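## Task

Take the loose end of the red network patch cord and insert it, latch clip on top, into the port beneath the white label, pushing until it clicks home; the cord must be at rest shortly after you declare the scene finished.

## Robot and tools

Robot: two UR7e-type arms, left_arm and right_arm, each carrying a two-finger parallel gripper whose pads open up to 50 mm. Bases sit near (+0.068, +0.447, +0.035) m for left_arm and (-0.018, -0.385, +0.035) m for right_arm. A camera stand is behind the arms.

Frame: every pose, velocity and offset uses the scene frame. Origin is at table-top height midway between the arms, +x points out over the table, +z up, and left_arm is on the +y side (image left/right do not match arm names). On the gripper itself, fingers point along its own +z and close along its own x; end_effector_position is the point between the pads, with the fingertips 17.5 mm further out. A camera block juts about 10 cm toward the gripper's -y.

The row of 18 numbers (used by execute_actions and move): one flat list covering both arms, always all 18, each in [-1, 1]. Order: left dx, dy, dz, rx, ry, rz, left gripper position, force_limit, speed, then the same nine for the right arm. dx..rz are offsets, not poses: they are measured along scene axes from that arm's Hand target as it stood when the action or move began; rx, ry, rz form one rotation vector turning about the hand's position. Scale: 1.0 equals 0.6 m or 180 degrees. Re-sending the same offset moves the arm again. Six zeros re-request the current Hand target. Gripper numbers are absolute commands: position +1 fully open, about -0.65 pads meet, -1 closes until blocked (use this to grip). force_limit -1/0/+1 gives roughly 20/102/185 N per pad; speed -1/0/+1 gives 20/85/150 mm/s. To leave a gripper unchanged, resend its last three values, since 0 is itself a command.

Tools:
- execute_actions(actions, cameras): actions is a list of actions, each a table of up to 15 rows at 1/30 s per row; every row counts from the action's start pose, and a short table repeats its last row. Images return only for an empty list or when cameras names them.
- move(target, speed, blend, stop_force, zero, blocking, cameras): straight-line path toward one row or a list of up to 15 rows, all offsets from the same starting Hand targets. speed in m/s (0.002 to 3.6, default 0.25; turning at up to twice that in rad/s), one value or one per target. blend in metres rounds corners; 0 stops at each. stop_force in N (3 to 120, both arms) ends an arm's path when it feels that push; leave it out when backing off a contact, and do not rely on it while the gripper rotates. zero (default true) re-zeros force before moving. blocking=false returns early but cannot be combined with stop_force. Paths avoid nothing, last 0.5 to 10 s, and the hand lags and can overshoot. Keep paths away from each arm's own base.
- wait(seconds 0 to 10): robot keeps last command.
- stop(): brakes a running move.
- zoom_image(camera, region [x0,y0,x1,y1] pixels, at most 504x504): closer look at the newest image. Cameras: cam_head_left, cam_head_right, cam_high, cam_low, cam_left_wrist, cam_right_wrist, all 672x504.
- zero_wrist_force(arm): tares that arm's wrist sensor.
- read_manual(section): licence text only.
- finished_scene(scene): ends the current scene, irreversibly; give its number.

Results: per arm, end_effector_position (m), quat_wxyz, velocities, Hand target (the commanded pose after a 32-degree orientation clip; next offsets count from it), joint readings, wrist force/torque in the gripper's own axes plus the peak since last shown. Joint velocities 'within noise' means the arm is still. Gripper object_status: 0 moving, 1 blocked while opening, 2 blocked while closing (a real grip), 3 reached position or pads met (usually nothing held). Opening in mm is about (250 - position_measured) x 0.202. A move adds a 'move:' line: done, off_target, moving, held or fault, plus limits such as paced or held. A hand can rest short of its target; resend or add the missing offset.

Cautions: a firm contact beyond about 150 N net force, or joint torque over limits (26 N m for wrist joints, 139 for the others), causes a 10 s fault stop; the arms are stiff, so aiming even slightly past a hard surface can trigger it. Approach contacts slowly, with stop_force, and press only briefly. Never let the arms touch or grip each other. Hot motors (70 °C warning, 85 °C stop) come from long stretched holds or pushing at unreachable poses. Do not drop the cord, release it while it swings, or let anything leave the table; hitting fixed objects hard fails the scene. Before finishing, release gently and make sure the cord has stopped moving.

Each tool is called after ">>>" as name(argument=value, ...), one argument or row to a line, values as JSON.

## Session

>>> execute_actions(
  actions=[],
)

Scene clock: 0.00 s.
left_arm: end_effector_position=(+0.3102, +0.4873, +0.2067) position_measured=3 object_status=3 end_effector_quat_wxyz=(+0.485, +0.749, -0.451, +0.006) | right_arm: end_effector_position=(+0.3132, -0.4066, +0.1699) position_measured=3 object_status=3 end_effector_quat_wxyz=(+0.430, +0.726, +0.061, -0.533)
Joint positions: left_arm=[0.248 -1.574 2.12 -1.269 -2.213 -3.073] | right_arm=[3.712 -2.149 -1.745 -2.326 1.351 2.152]
Joint velocities: within noise
Joint torques (N m): no reading
Motor temperatures (°C): left_arm=[35 29 27 37 34 40] | right_arm=[31 35 30 32 30 36]
Wrist force (N): no reading
Wrist torque (N m): no reading
Wrist force, peak (N): no reading
Hand target: left_arm +0.3102, +0.4873, +0.2067; +0.485, +0.749, -0.451, +0.006 | right_arm +0.3132, -0.4066, +0.1699; +0.430, +0.726, +0.061, -0.533
Tool commands: left_gripper/position=+1.0 left_gripper/force_limit=+1.0 left_gripper/speed=+1.0 right_gripper/position=+1.0 right_gripper/force_limit=+1.0 right_gripper/speed=+1.0

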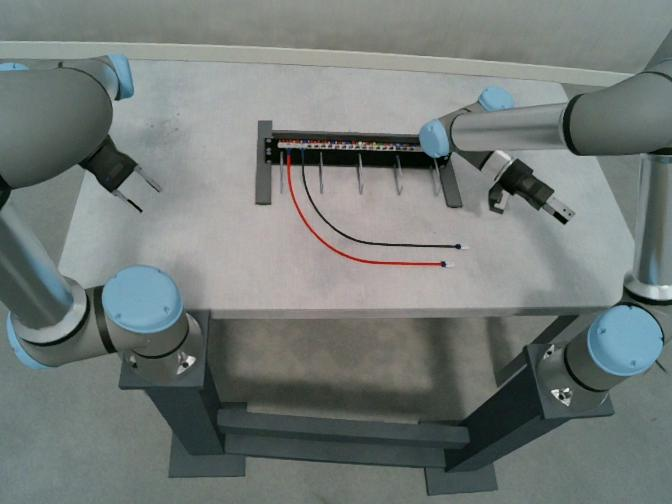

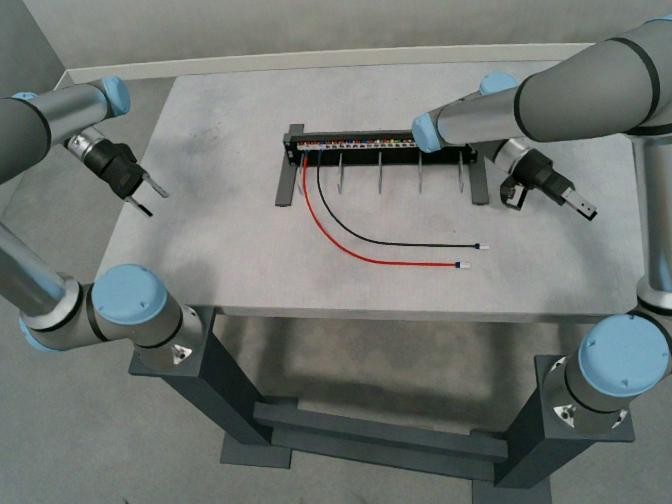

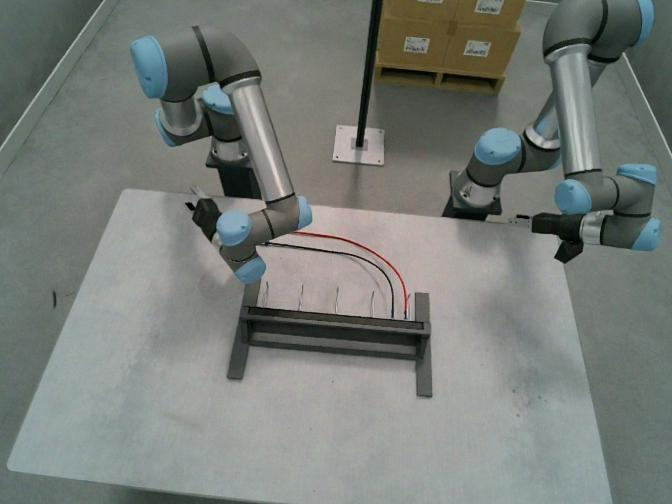

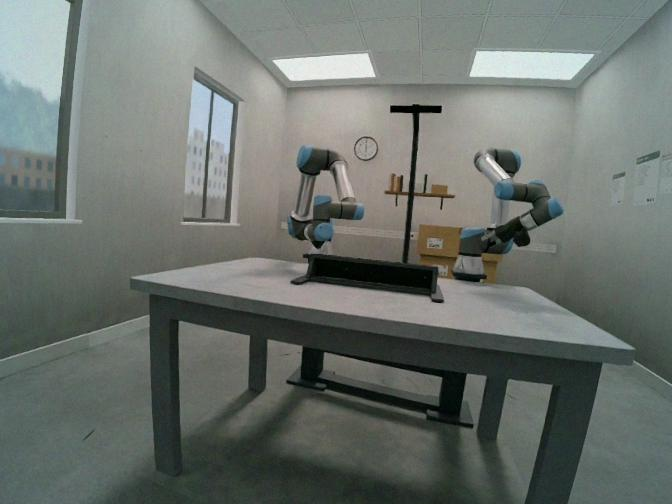

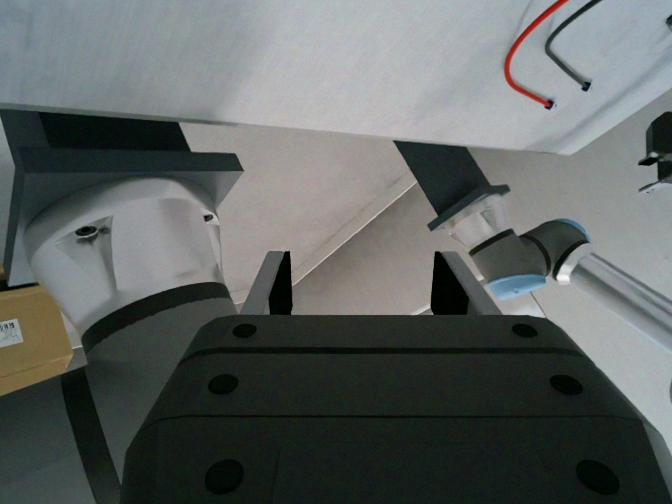

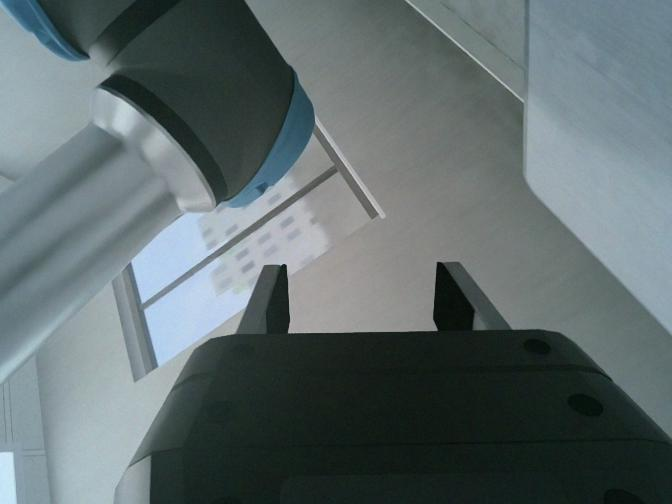

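>>> zoom_image(
  camera="cam_head_left",
  region=[250, 110, 480, 280],
)

>>> zoom_image(
  camera="cam_head_right",
  region=[270, 110, 500, 280],
)

>>> zoom_image(
  camera="cam_head_left",
  region=[262, 130, 362, 205],
)

>>> zoom_image(
  camera="cam_head_left",
  region=[352, 130, 452, 205],
)

>>> zoom_image(
  camera="cam_head_left",
  region=[420, 230, 480, 275],
)

>>> zoom_image(
  camera="cam_head_right",
  region=[280, 130, 380, 205],
)

Scaled by 2.191.

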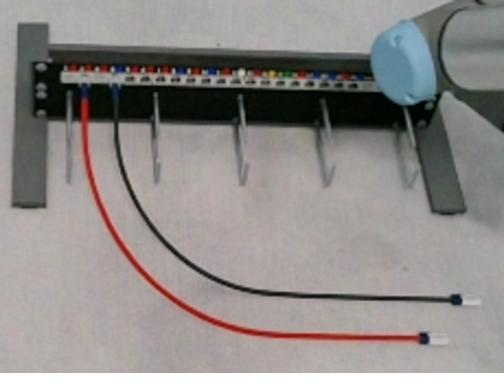

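Scaled by 2.191.

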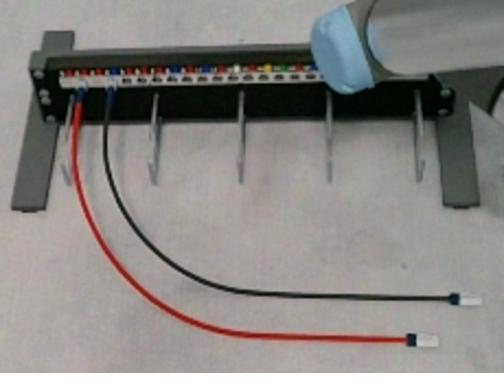

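Scaled by 5.040.

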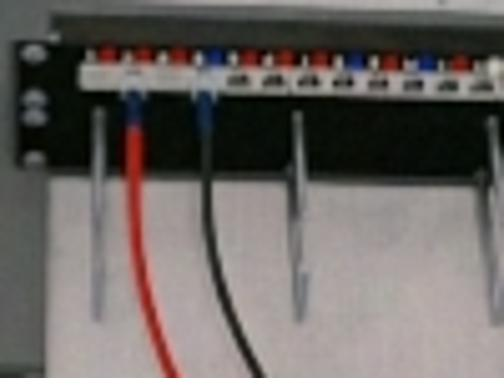

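Scaled by 5.040.

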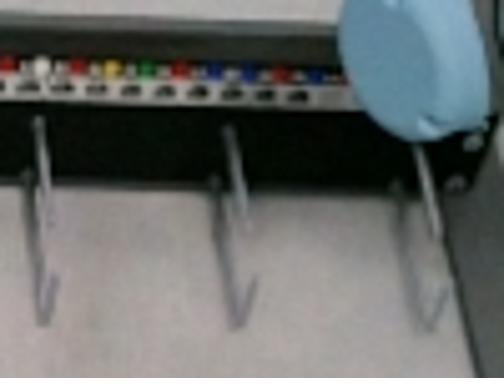

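Scaled by 8.400.

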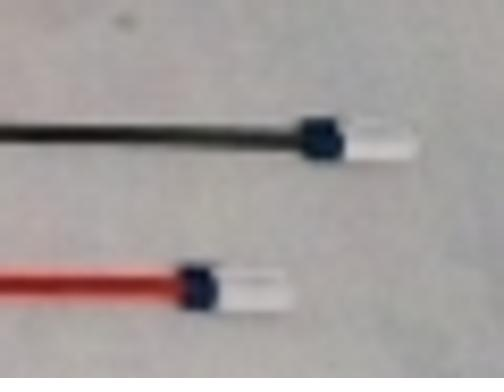

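Scaled by 5.040.

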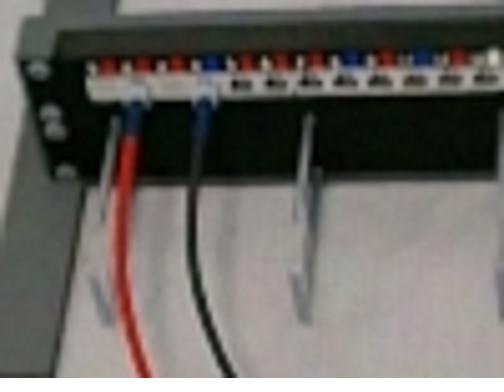

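>>> move(
  target=[0,0,0,0,0,0,1,1,1,-0.052,0.403,0.05,0.302,-0.374,-0.0428,1,1,1],
  speed=0.3,
  cameras=["all"],
)

Scene clock: 70.90 s.
left_arm: end_effector_position=(+0.3102, +0.4873, +0.2067) position_measured=3 object_status=3 end_effector_quat_wxyz=(+0.485, +0.749, -0.451, +0.006) | right_arm: end_effector_position=(+0.2820, -0.1649, +0.1999) position_measured=3 object_status=3 end_effector_quat_wxyz=(+0.000, +1.000, +0.000, -0.001) end_effector_velocity=(-0.001, +0.002, +0.000) end_effector_angular_velocity=(+0.003, -0.003, +0.003)
Joint positions: left_arm=[0.248 -1.574 2.12 -1.269 -2.213 -3.073] | right_arm=[4.168 -1.295 -2.231 -1.186 1.572 2.568]
Joint velocities: left_arm=[within noise] | right_arm=[0.005 0.001 -0.001 0.004 0 0.002]
Joint torques (N m): left_arm=[-0.49 -21.06 -18.61 -0.73 -1.02 -0.19] | right_arm=[14.76 17.42 18.09 4.62 -2.78 2.2]
Wrist force (N): left_arm=[0.1 0.3 0.1] | right_arm=[-1.4 -1.6 1.5]
Wrist torque (N m): left_arm=[0.05 -0.02 0.00] | right_arm=[-0.25 0.28 0.09]
Wrist force, peak (N): left_arm=[0.3 0.5 -0.2] | right_arm=[-1.8 -1.9 1.6]
Hand target: left_arm +0.3102, +0.4873, +0.2067; +0.485, +0.749, -0.451, +0.006 | right_arm +0.2820, -0.1648, +0.1999; +0.000, +1.000, +0.000, -0.001
Off the commanded pose: left_arm 0.000 m, 0 deg | right_arm 0.000 m, 0 deg.
move: done
camera_calibration:
cam_right_wrist: T_world_to_cam=[[0.999881, -0.0122349, 0.00942814, -0.275502], [-0.0147104, -0.940416, 0.339707, -0.20422], [0.0047101, -0.339805, -0.940484, 0.25821], [0, 0, 0, 1]] pos_world=[0.271249, -0.107681, 0.314815]

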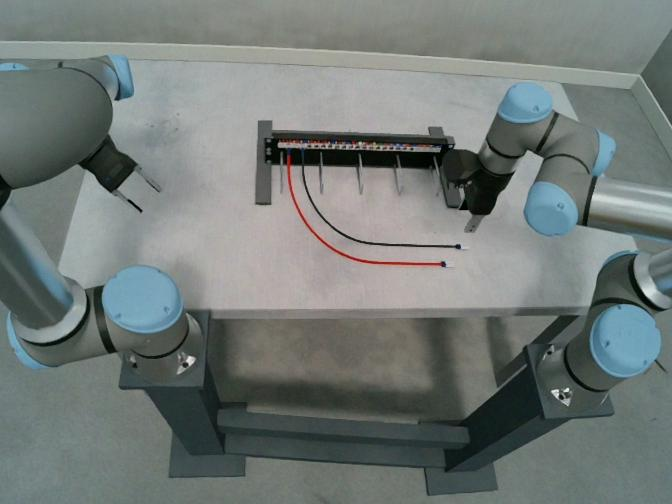

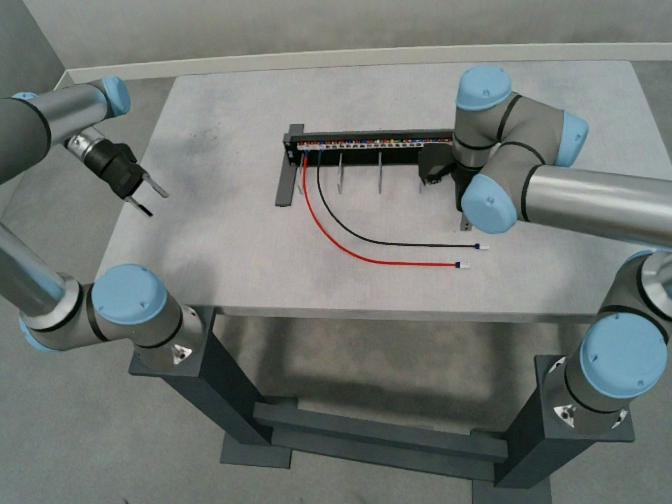

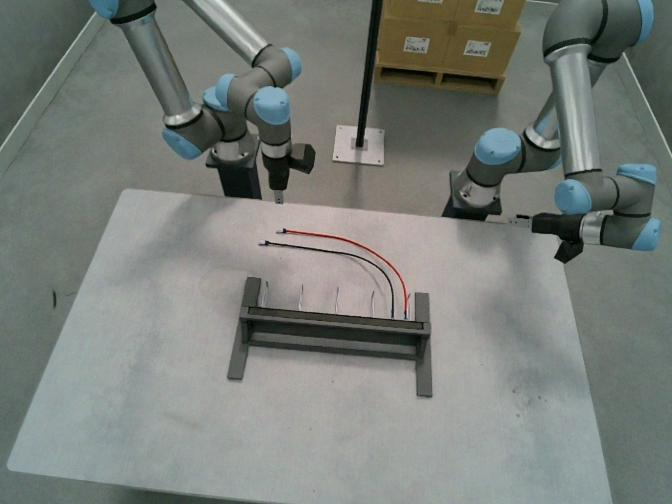

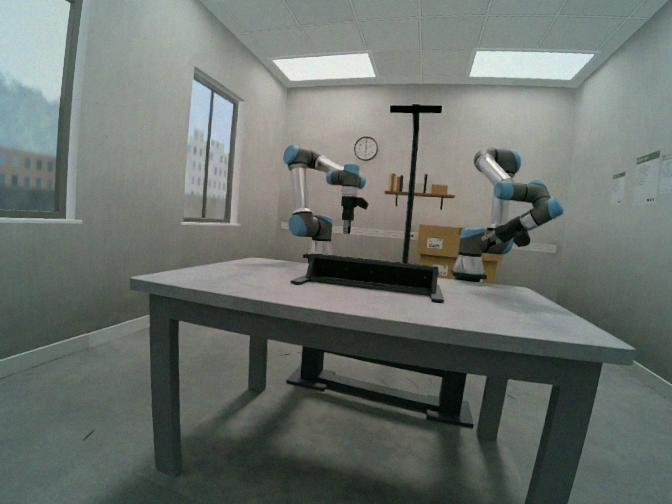

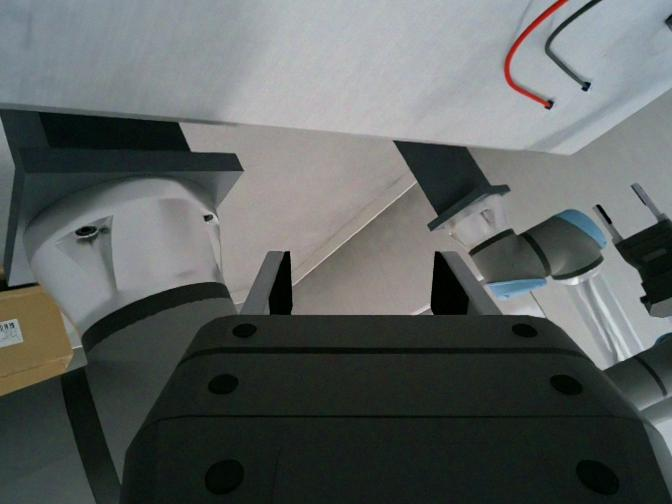

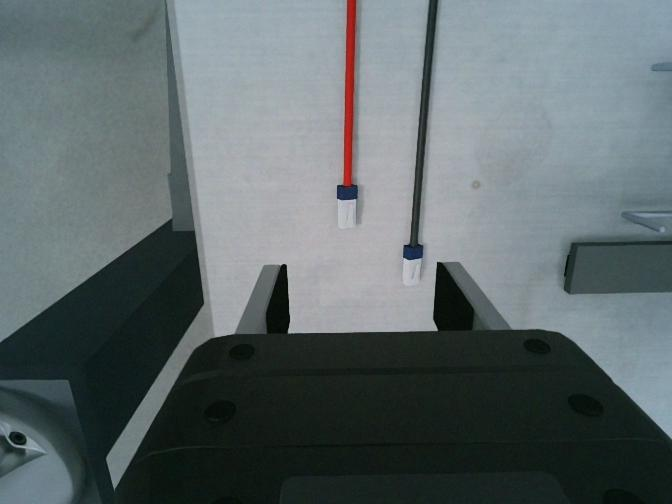

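>>> zoom_image(
  camera="cam_right_wrist",
  region=[310, 165, 390, 245],
)

>>> zoom_image(
  camera="cam_head_left",
  region=[340, 125, 390, 165],
)

>>> zoom_image(
  camera="cam_head_right",
  region=[355, 122, 405, 162],
)

>>> zoom_image(
  camera="cam_head_left",
  region=[250, 110, 480, 220],
)

>>> zoom_image(
  camera="cam_high",
  region=[215, 260, 455, 410],
)

Scaled by 6.300.

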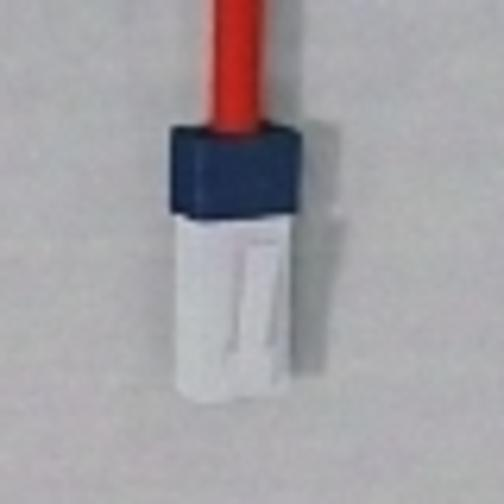

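Scaled by 10.080.

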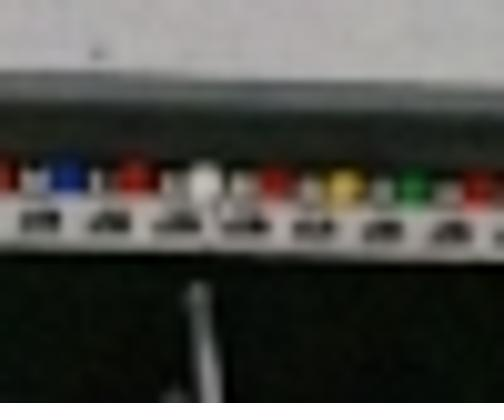

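Scaled by 10.080.

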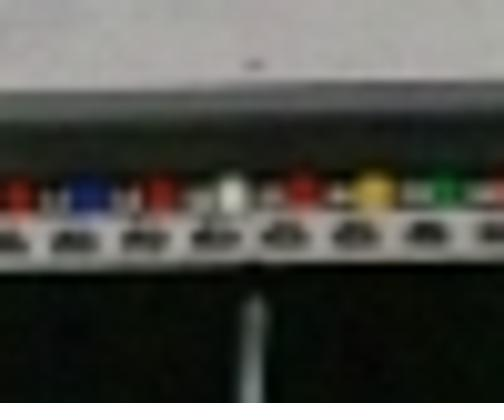

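Scaled by 2.191.

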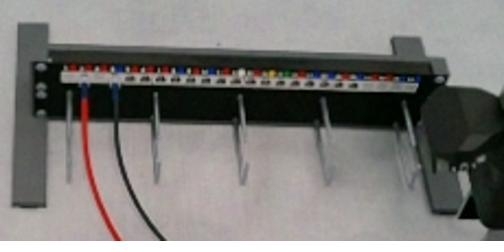

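Scaled by 2.100.

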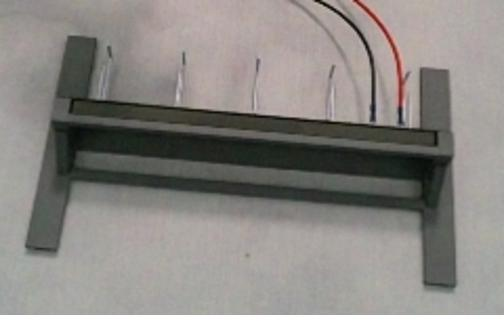

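>>> move(
  target=[0,0,0,0,0,0,1,1,1,0.0017,-0.008,-0.2,0,0,0,-0.1,1,1],
  speed=0.25,
  cameras=["cam_right_wrist","cam_head_left","cam_low"],
)

>>> zoom_image(
  camera="cam_right_wrist",
  region=[270, 90, 450, 270],
)

>>> zoom_image(
  camera="cam_head_left",
  region=[420, 200, 500, 280],
)

Scene clock: 107.20 s.
left_arm: end_effector_position=(+0.3102, +0.4873, +0.2067) position_measured=3 object_status=3 end_effector_quat_wxyz=(+0.485, +0.749, -0.451, +0.006) | right_arm: end_effector_position=(+0.2830, -0.1697, +0.0799) position_measured=167 object_status=3 end_effector_quat_wxyz=(+0.000, +1.000, +0.000, -0.001)
Joint positions: left_arm=[0.248 -1.574 2.12 -1.269 -2.213 -3.073] | right_arm=[4.158 -1.508 -2.437 -0.767 1.572 2.559]
Joint torques (N m): left_arm=[0.24 -19.89 -19.37 -0.64 -1.13 -0.08] | right_arm=[-12.46 6.18 13.57 4.7 2.57 -2.7]
Wrist force (N): left_arm=[0.0 0.3 -0.2] | right_arm=[-1.2 -1.4 1.8]
Wrist torque (N m): left_arm=[0.04 -0.01 0.00] | right_arm=[-0.19 0.31 0.23]
Wrist force, peak (N): left_arm=[-0.1 0.7 0.1] | right_arm=[-1.5 -1.0 3.0]
Hand target: left_arm +0.3102, +0.4873, +0.2067; +0.485, +0.749, -0.451, +0.006 | right_arm +0.2830, -0.1696, +0.0799; +0.000, +1.000, +0.000, -0.001
Off the commanded pose: left_arm 0.000 m, 0 deg | right_arm 0.000 m, 0 deg.
move: done
camera_calibration:
cam_right_wrist: T_world_to_cam=[[0.999878, -0.0122636, 0.00964882, -0.275475], [-0.014812, -0.940448, 0.339615, -0.167912], [0.0049093, -0.339717, -0.940515, 0.143677], [0, 0, 0, 1]] pos_world=[0.272249, -0.112481, 0.194814]
Images, in order (width x height): cam_head_left 672x504, cam_low 672x504, cam_right_wrist 672x504.

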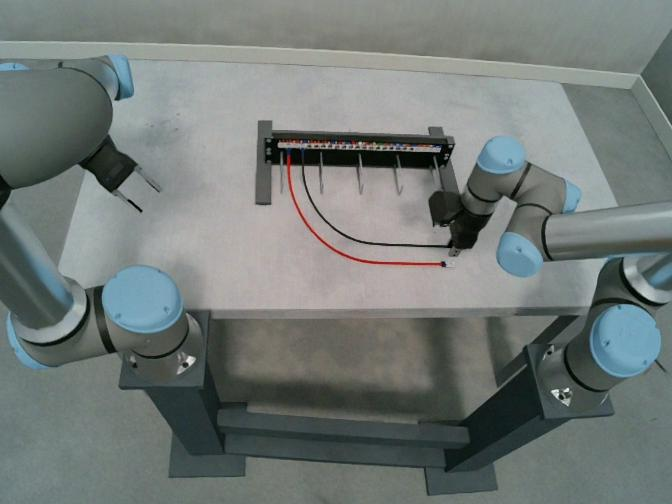

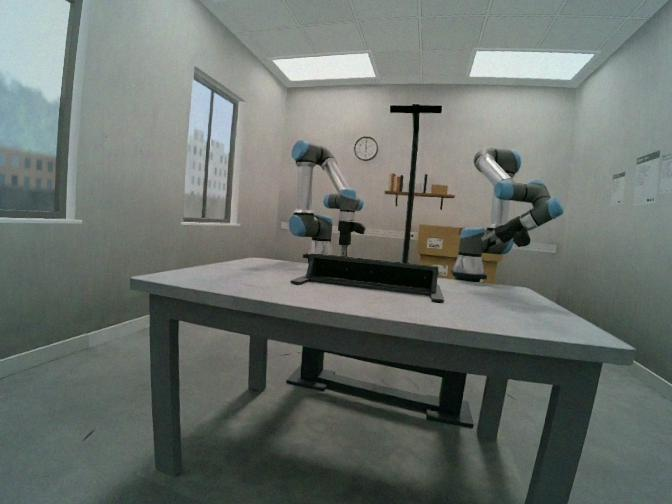

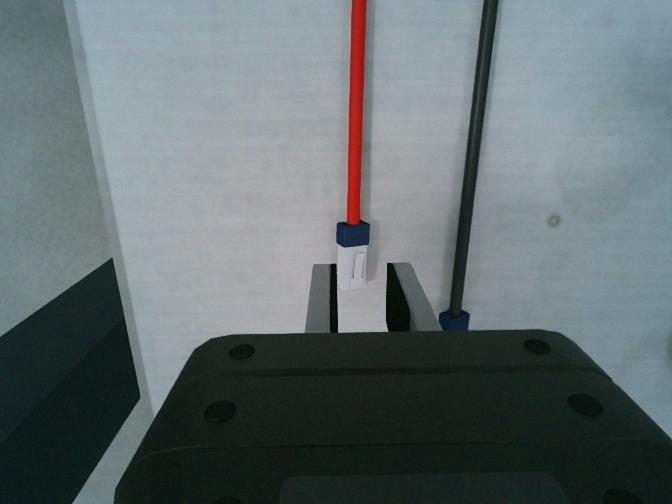

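Scaled by 2.800.

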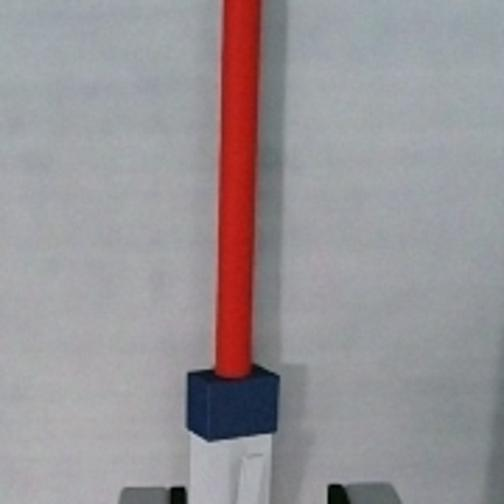

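Scaled by 6.300.

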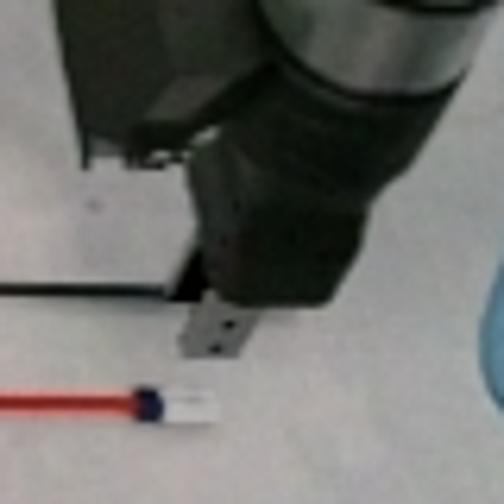

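>>> move(
  target=[0,0,0,0,0,0,1,1,1,0,-0.0022,-0.065,0,0,0,0.08,-1,1],
  speed=0.2,
  cameras=["cam_right_wrist"],
)

>>> zoom_image(
  camera="cam_right_wrist",
  region=[290, 220, 430, 340],
)

Scene clock: 133.60 s.
left_arm: end_effector_position=(+0.3102, +0.4873, +0.2067) position_measured=3 object_status=3 end_effector_quat_wxyz=(+0.485, +0.749, -0.451, +0.006) | right_arm: end_effector_position=(+0.2830, -0.1710, +0.0409) position_measured=140 object_status=3 end_effector_quat_wxyz=(+0.000, +1.000, +0.000, -0.001)
Joint positions: left_arm=[0.248 -1.574 2.12 -1.269 -2.213 -3.073] | right_arm=[4.156 -1.619 -2.485 -0.609 1.572 2.557]
Joint torques (N m): left_arm=[-0.68 -20.14 -18.86 -0.68 -0.83 -0.19] | right_arm=[-12.35 8.21 10.16 4.88 -1.27 -2.55]
Wrist force (N): left_arm=[0.0 0.3 -0.1] | right_arm=[-1.2 -1.1 1.6]
Wrist torque (N m): left_arm=[0.05 0.00 0.00] | right_arm=[-0.17 0.26 0.25]
Wrist force, peak (N): left_arm=[-0.2 0.6 0.2] | right_arm=[-1.5 -1.2 2.4]
Hand target: left_arm +0.3102, +0.4873, +0.2067; +0.485, +0.749, -0.451, +0.006 | right_arm +0.2830, -0.1710, +0.0409; +0.000, +1.000, +0.000, -0.001
Off the commanded pose: left_arm 0.000 m, 0 deg | right_arm 0.000 m, 0 deg.
move: done
camera_calibration:
cam_right_wrist: T_world_to_cam=[[0.999878, -0.0122641, 0.009649, -0.275115], [-0.0148125, -0.940448, 0.339615, -0.155923], [0.0049093, -0.339717, -0.940515, 0.10665], [0, 0, 0, 1]] pos_world=[0.272249, -0.113781, 0.155914]
Images, in order (width x height): cam_right_wrist 672x504.

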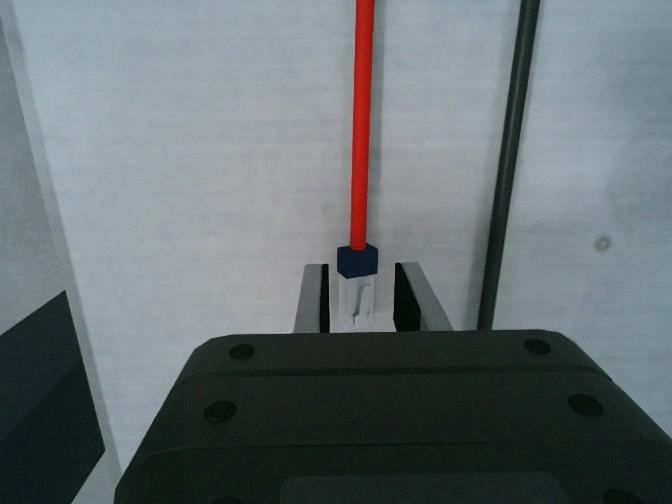

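Scaled by 3.600.

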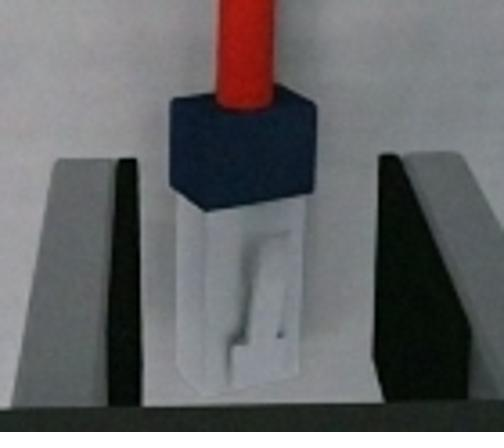

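>>> move(
  target=[0,0,0,0,0,0,1,1,1,0.0222,0,0.0013,0,0.1222,0,-0.05,-1,1],
  speed=0.2,
  cameras=["cam_right_wrist"],
)

>>> zoom_image(
  camera="cam_right_wrist",
  region=[290, 220, 430, 340],
)

Scene clock: 172.83 s.
left_arm: end_effector_position=(+0.3102, +0.4873, +0.2067) position_measured=3 object_status=3 end_effector_quat_wxyz=(+0.485, +0.749, -0.451, +0.006) | right_arm: end_effector_position=(+0.2963, -0.1710, +0.0416) position_measured=160 object_status=3 end_effector_quat_wxyz=(+0.000, +0.982, +0.000, -0.191)
Joint positions: left_arm=[0.248 -1.574 2.12 -1.269 -2.213 -3.073] | right_arm=[3.94 -1.802 -2.216 -0.977 1.836 2.303]
Joint torques (N m): left_arm=[-0.12 -20.06 -18.94 -0.67 -1.12 -0.4] | right_arm=[-11.05 19.18 25.89 0.21 3.2 -2.95]
Wrist force (N): left_arm=[0.0 0.4 0.1] | right_arm=[-1.0 -1.0 1.3]
Wrist torque (N m): left_arm=[0.06 0.00 0.00] | right_arm=[-0.18 0.20 0.22]
Wrist force, peak (N): left_arm=[-0.4 0.4 -0.5] | right_arm=[-1.8 -1.3 1.8]
Hand target: left_arm +0.3102, +0.4873, +0.2067; +0.485, +0.749, -0.451, +0.006 | right_arm +0.2963, -0.1710, +0.0416; +0.000, +0.982, +0.000, -0.191
Off the commanded pose: left_arm 0.000 m, 0 deg | right_arm 0.000 m, 0 deg.
move: done
camera_calibration:
cam_right_wrist: T_world_to_cam=[[0.93085, -0.0123114, -0.365195, -0.252411], [0.113265, -0.940484, 0.320408, -0.19309], [-0.347405, -0.339615, -0.874055, 0.208838], [0, 0, 0, 1]] pos_world=[0.329378, -0.113781, 0.152224]
Images, in order (width x height): cam_right_wrist 672x504.

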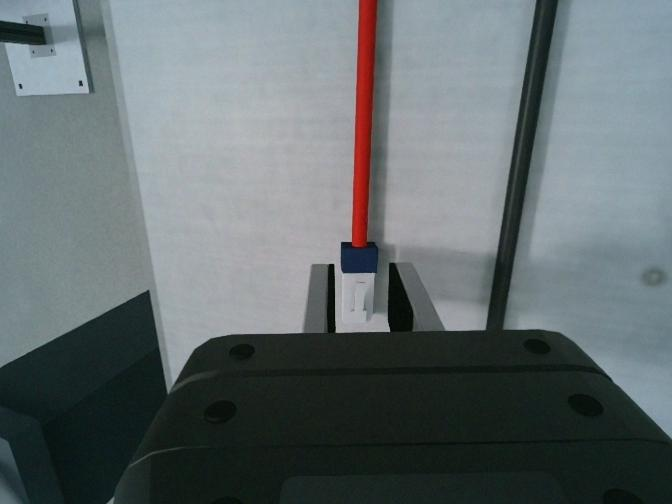

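Scaled by 3.600.

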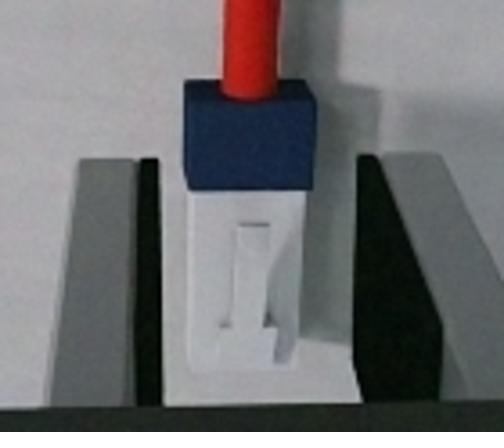

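>>> move(
  target=[0,0,0,0,0,0,1,1,1,-0.0128,0,-0.0317,0,0,0,-0.05,-1,1],
  speed=0.02,
  stop_force=5,
  cameras=["cam_right_wrist"],
)

>>> zoom_image(
  camera="cam_right_wrist",
  region=[290, 220, 430, 340],
)

Scene clock: 180.43 s.
left_arm: end_effector_position=(+0.3102, +0.4873, +0.2067) position_measured=3 object_status=3 end_effector_quat_wxyz=(+0.485, +0.749, -0.451, +0.006) | right_arm: end_effector_position=(+0.2887, -0.1710, +0.0229) position_measured=160 object_status=3 end_effector_quat_wxyz=(+0.000, +0.982, +0.000, -0.191)
Joint positions: left_arm=[0.248 -1.574 2.12 -1.269 -2.213 -3.073] | right_arm=[3.952 -1.834 -2.249 -0.909 1.839 2.315]
Joint torques (N m): left_arm=[0.08 -20.52 -18.02 -0.65 -0.89 -0.26] | right_arm=[7.48 26.09 17.61 0.51 2.7 0.6]
Wrist force (N): left_arm=[0.0 0.3 -0.1] | right_arm=[-4.9 2.0 -12.7]
Wrist torque (N m): left_arm=[0.04 0.00 0.00] | right_arm=[-0.18 0.30 0.10]
Wrist force, peak (N): left_arm=[-0.3 0.3 -0.5] | right_arm=[-4.9 2.1 -12.9]
Hand target: left_arm +0.3102, +0.4873, +0.2067; +0.485, +0.749, -0.451, +0.006 | right_arm +0.2887, -0.1710, +0.0229; +0.000, +0.982, +0.000, -0.191
Off the commanded pose: left_arm 0.000 m, 0 deg | right_arm 0.000 m, 0 deg.
move: contact (right_arm)
camera_calibration:
cam_right_wrist: T_world_to_cam=[[0.930724, -0.0122763, -0.365517, -0.252208], [0.113437, -0.940455, 0.320433, -0.186273], [-0.347686, -0.339698, -0.873911, 0.189863], [0, 0, 0, 1]] pos_world=[0.321879, -0.113781, 0.133425]
Images, in order (width x height): cam_right_wrist 672x504.

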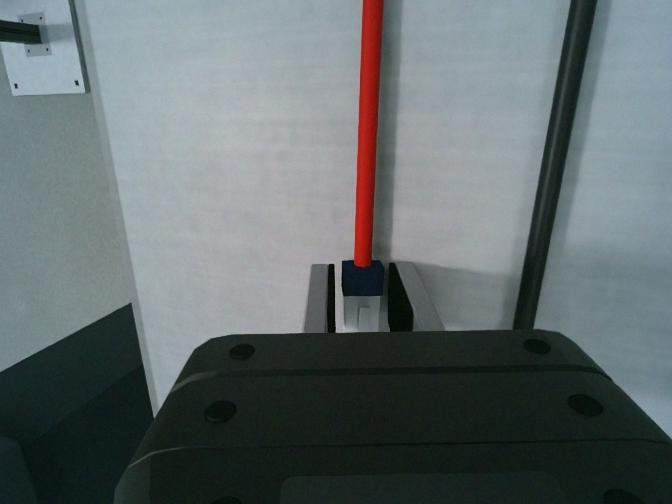

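Scaled by 3.600.

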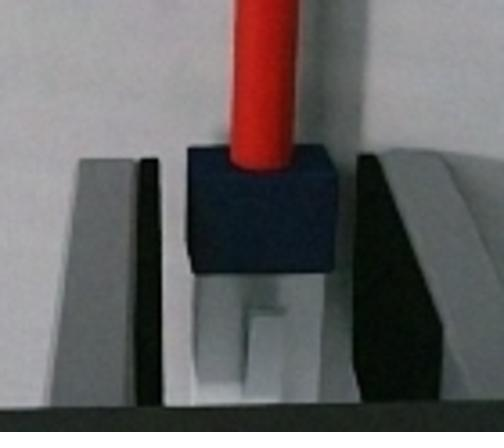

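>>> move(
  target=[
    [0,0,0,0,0,0,1,1,1,0,0,0.0017,0,0,0,-0.05,-1,1],
    [0,0,0,0,0,0,1,1,1,0,0.0183,0.0017,0,0,0,-0.05,-1,1],
  ],
  speed=0.05,
  cameras=["cam_right_wrist","cam_head_left"],
)

>>> zoom_image(
  camera="cam_right_wrist",
  region=[290, 220, 430, 340],
)

>>> zoom_image(
  camera="cam_head_left",
  region=[420, 220, 480, 280],
)

Scene clock: 213.33 s.
left_arm: end_effector_position=(+0.3102, +0.4873, +0.2067) position_measured=3 object_status=3 end_effector_quat_wxyz=(+0.485, +0.749, -0.451, +0.006) | right_arm: end_effector_position=(+0.2887, -0.1602, +0.0239) position_measured=160 object_status=3 end_effector_quat_wxyz=(+0.000, +0.982, +0.000, -0.191)
Joint positions: left_arm=[0.248 -1.574 2.12 -1.269 -2.213 -3.073] | right_arm=[3.97 -1.842 -2.235 -0.911 1.844 2.332]
Joint torques (N m): left_arm=[0.46 -20.46 -18.96 -0.7 -0.97 -0.29] | right_arm=[14.41 18.6 24.71 4.25 3.19 2.69]
Wrist force (N): left_arm=[-0.3 0.2 0.0] | right_arm=[-0.4 -0.8 1.3]
Wrist torque (N m): left_arm=[0.04 0.05 0.00] | right_arm=[-0.11 0.09 0.05]
Wrist force, peak (N): left_arm=[-0.3 0.6 0.1] | right_arm=[-4.6 1.9 -12.1]
Hand target: left_arm +0.3102, +0.4873, +0.2067; +0.485, +0.749, -0.451, +0.006 | right_arm +0.2887, -0.1600, +0.0239; +0.000, +0.982, +0.000, -0.191
Off the commanded pose: left_arm 0.000 m, 0 deg | right_arm 0.000 m, 0 deg.
move: done
camera_calibration:
cam_right_wrist: T_world_to_cam=[[0.93072, -0.0122415, -0.365528, -0.251667], [0.113471, -0.940455, 0.320419, -0.176477], [-0.347685, -0.339697, -0.873911, 0.194493], [0, 0, 0, 1]] pos_world=[0.321879, -0.102981, 0.134525]
Images, in order (width x height): cam_head_left 672x504, cam_right_wrist 672x504.

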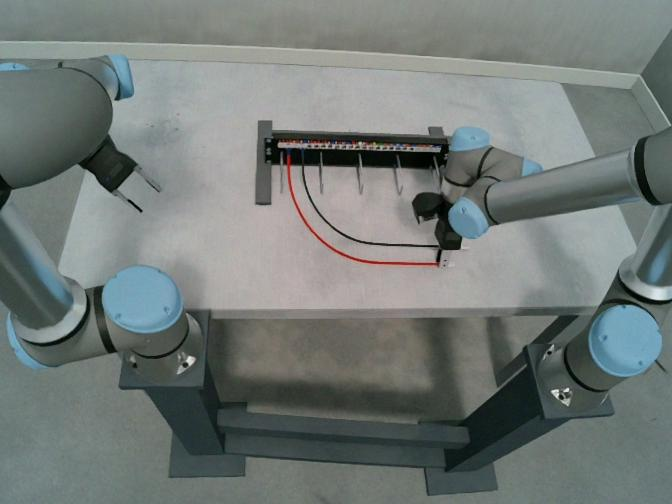

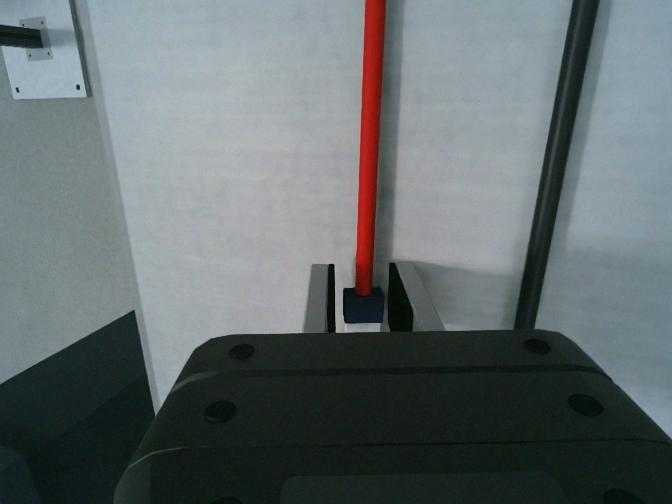

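Scaled by 3.600.

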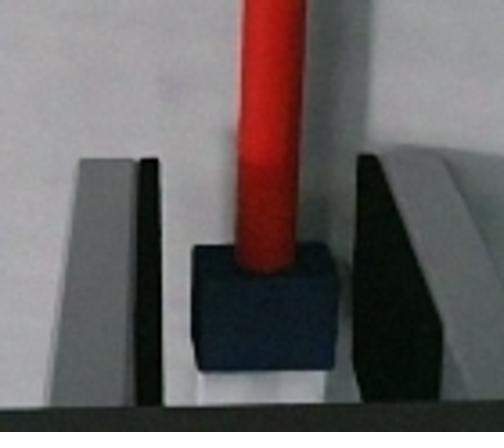

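Scaled by 8.400.

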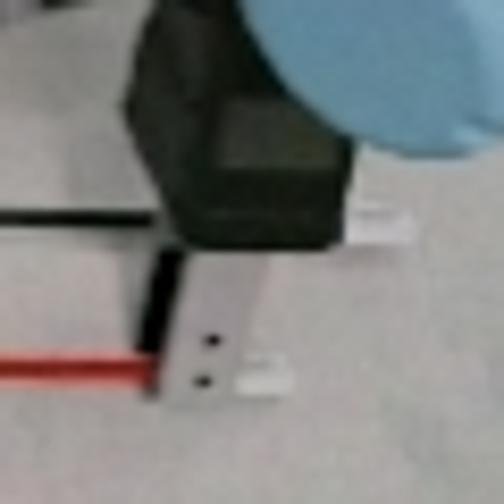

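>>> move(
  target=[
    [0,0,0,0,0,0,1,1,1,0.0011,0,-0.0005,0,0,0,-0.05,-1,1],
    [0,0,0,0,0,0,1,1,1,0.0011,0,-0.0005,0,0,0,-1,-0.5,-1],
  ],
  speed=0.05,
  cameras=["cam_right_wrist"],
)

>>> zoom_image(
  camera="cam_right_wrist",
  region=[290, 220, 430, 340],
)

Scene clock: 223.13 s.
left_arm: end_effector_position=(+0.3102, +0.4873, +0.2067) position_measured=3 object_status=3 end_effector_quat_wxyz=(+0.485, +0.749, -0.451, +0.006) | right_arm: end_effector_position=(+0.2894, -0.1600, +0.0236) position_measured=197 object_status=2 end_effector_quat_wxyz=(+0.000, +0.982, +0.000, -0.191)
Joint positions: left_arm=[0.248 -1.574 2.12 -1.269 -2.213 -3.073] | right_arm=[3.969 -1.844 -2.233 -0.911 1.844 2.331]
Joint torques (N m): left_arm=[-0.04 -19.97 -18.86 -0.9 -0.9 -0.29] | right_arm=[-10.3 18.63 22.35 3.92 -2.26 -2.78]
Wrist force (N): left_arm=[0.0 0.3 0.2] | right_arm=[-0.8 -0.9 1.6]
Wrist torque (N m): left_arm=[0.04 0.00 0.00] | right_arm=[-0.12 0.13 0.16]
Wrist force, peak (N): left_arm=[-0.5 0.3 -0.1] | right_arm=[-0.8 -0.9 1.6]
Hand target: left_arm +0.3102, +0.4873, +0.2067; +0.485, +0.749, -0.451, +0.006 | right_arm +0.2894, -0.1600, +0.0236; +0.000, +0.982, +0.000, -0.191
Off the commanded pose: left_arm 0.000 m, 0 deg | right_arm 0.000 m, 0 deg.
move: done
camera_calibration:
cam_right_wrist: T_world_to_cam=[[0.930724, -0.0122763, -0.365517, -0.252432], [0.113437, -0.940455, 0.320433, -0.176263], [-0.347686, -0.339698, -0.873911, 0.194542], [0, 0, 0, 1]] pos_world=[0.322579, -0.102781, 0.134225]
Images, in order (width x height): cam_right_wrist 672x504.

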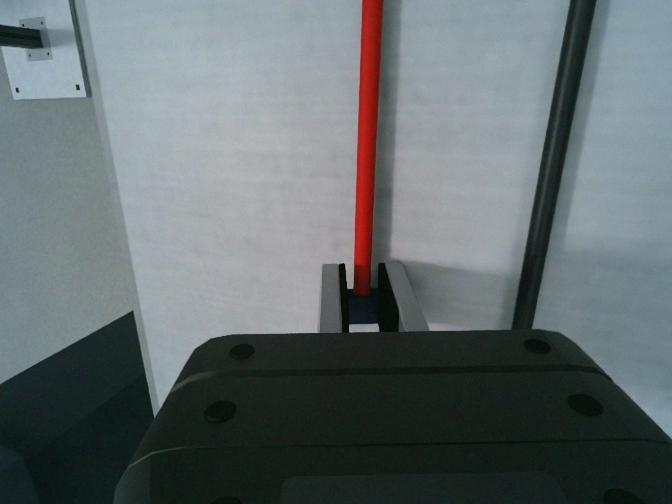

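Scaled by 3.600.

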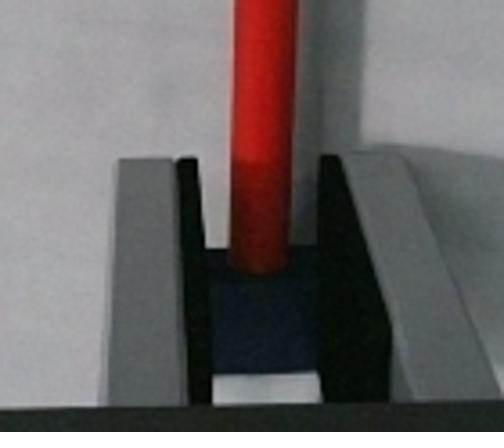

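>>> move(
  target=[
    [0.07,-0.15,0.08,0.0265,-0.3531,-0.0479,1,1,1,0,0.05,0.15,0,0,0,-1,-0.5,-1],
    [0.226,-0.553,-0.033,0.053,-0.7062,-0.0957,1,1,1,0.251,0.233,0.294,0.0959,-0.0959,0.4934,-1,-0.5,-1],
  ],
  speed=0.3,
  blend=[0.04,0],
  cameras=["all"],
)

Scene clock: 262.83 s.
left_arm: end_effector_position=(+0.3845, +0.3071, +0.2300) position_measured=3 object_status=3 end_effector_quat_wxyz=(-0.010, -0.513, +0.735, -0.443) | right_arm: end_effector_position=(+0.3614, -0.0775, +0.1550) position_measured=197 object_status=2 end_effector_quat_wxyz=(+0.000, +0.923, +0.368, -0.109)
Joint positions: left_arm=[-0.561 -2.07 2.791 -3.163 -1.908 -3.5] | right_arm=[4.069 -1.767 -1.873 -1.262 1.678 1.7]
Joint torques (N m): left_arm=[11.31 -5.53 -27.09 -1.5 -2.38 1.16] | right_arm=[13.08 21.24 31.59 0.65 -2.63 -2.85]
Wrist force (N): left_arm=[-1.3 -2.8 -0.6] | right_arm=[-1.2 -1.1 1.4]
Wrist torque (N m): left_arm=[-1.24 0.20 -0.17] | right_arm=[-0.11 0.26 0.27]
Wrist force, peak (N): left_arm=[1.1 -7.6 -2.2] | right_arm=[-1.1 -1.1 1.8]
Hand target: left_arm +0.3845, +0.3072, +0.2300; -0.010, -0.513, +0.735, -0.443 (not the last commanded pose) | right_arm +0.3615, -0.0775, +0.1550; +0.000, +0.923, +0.369, -0.108 (not the last commanded pose)
Off the commanded pose: left_arm 0.169 m, 41 deg | right_arm 0.107 m, 48 deg.
move: held (left_arm; a check stopped the path), off_target (right_arm; braked when a check withheld steps of left_arm); path passed 1 of 2 targets; limits=held
pose unreachable (left arm): on one or more control steps of this call, first in action 0 (counted from 0), this arm could not follow its commanded pose, so it was not sent that pose on those steps. It may still have moved: this result reports where it is.
cause: moving toward the commanded pose would bring two parts of the arm too close to each other (joints 3 (elbow) and 4 (wrist 1) lie between them).
camera_calibration:
cam_left_wrist: T_world_to_cam=[[-0.464039, -0.752669, 0.467072, 0.309012], [-0.874657, 0.305899, -0.376033, 0.345943], [0.140151, -0.583022, -0.800277, 0.442381], [0, 0, 0, 1]] pos_world=[0.383975, 0.384679, 0.339782]
cam_right_wrist: T_world_to_cam=[[0.715525, 0.672067, -0.190657, -0.16676], [0.696989, -0.668337, 0.259868, -0.329336], [0.0472255, -0.318828, -0.946635, 0.232497], [0, 0, 0, 1]] pos_world=[0.337885, -0.0339069, 0.27388]

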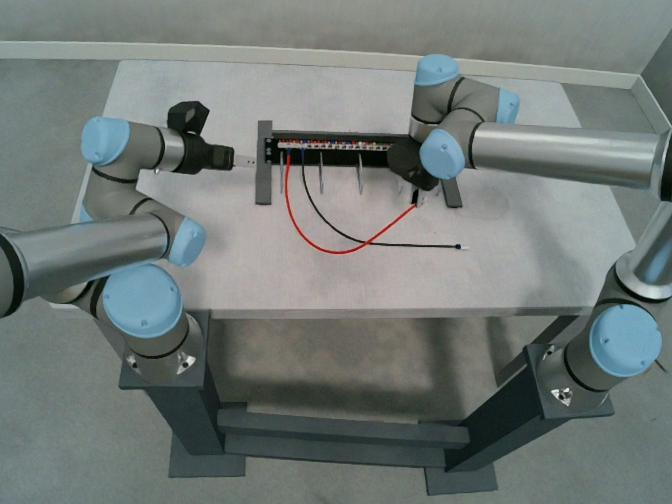

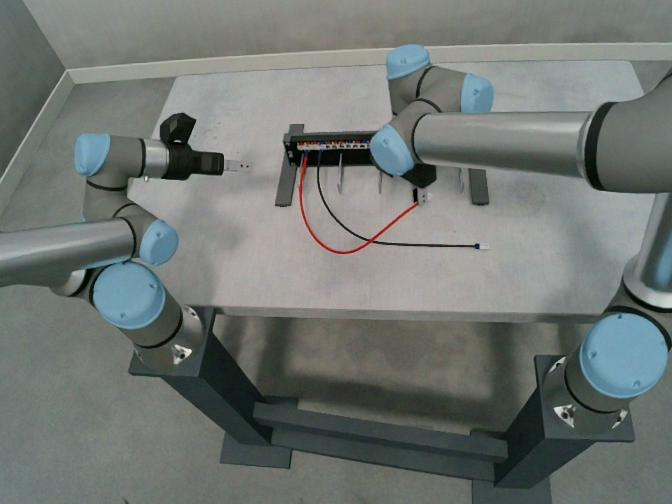

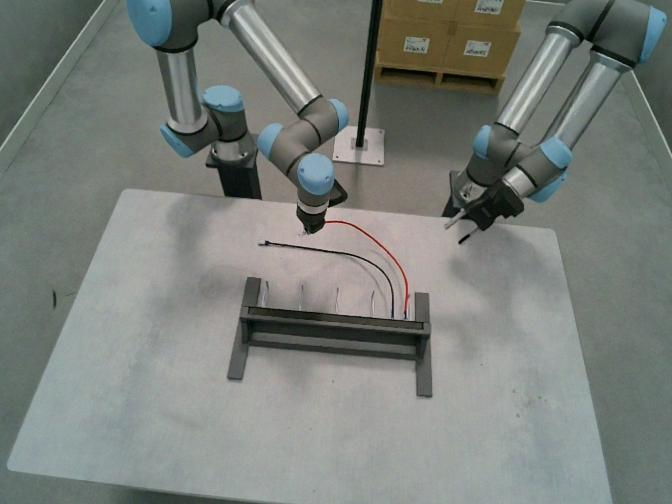

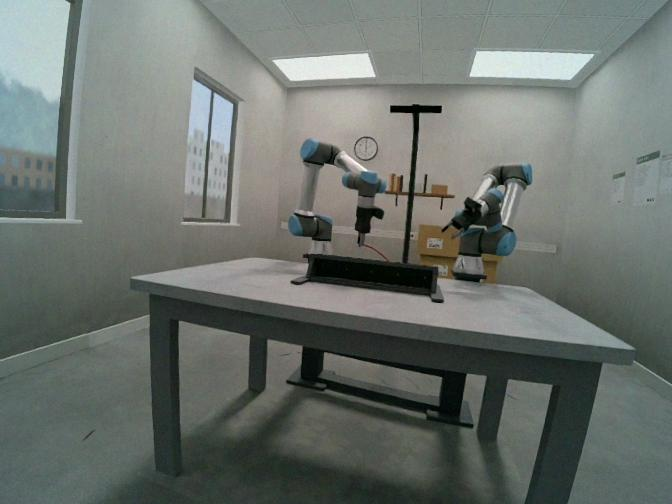

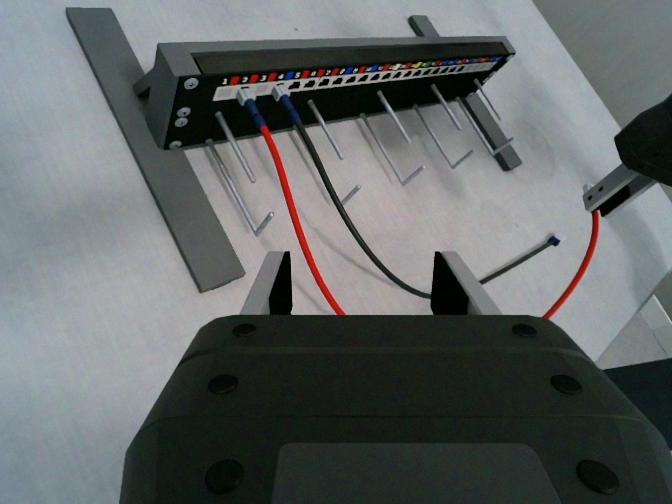

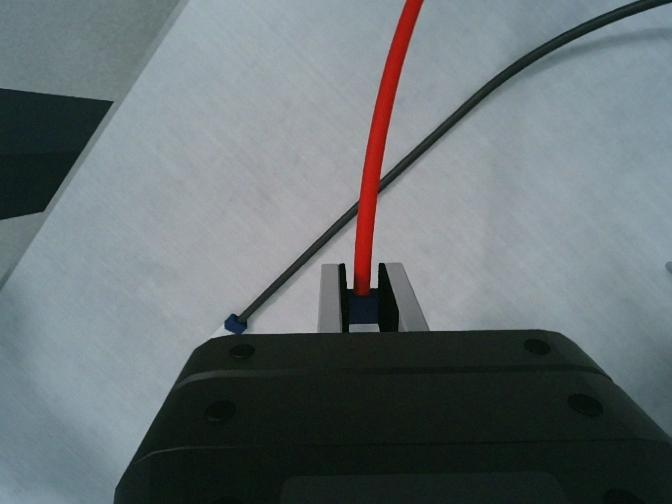

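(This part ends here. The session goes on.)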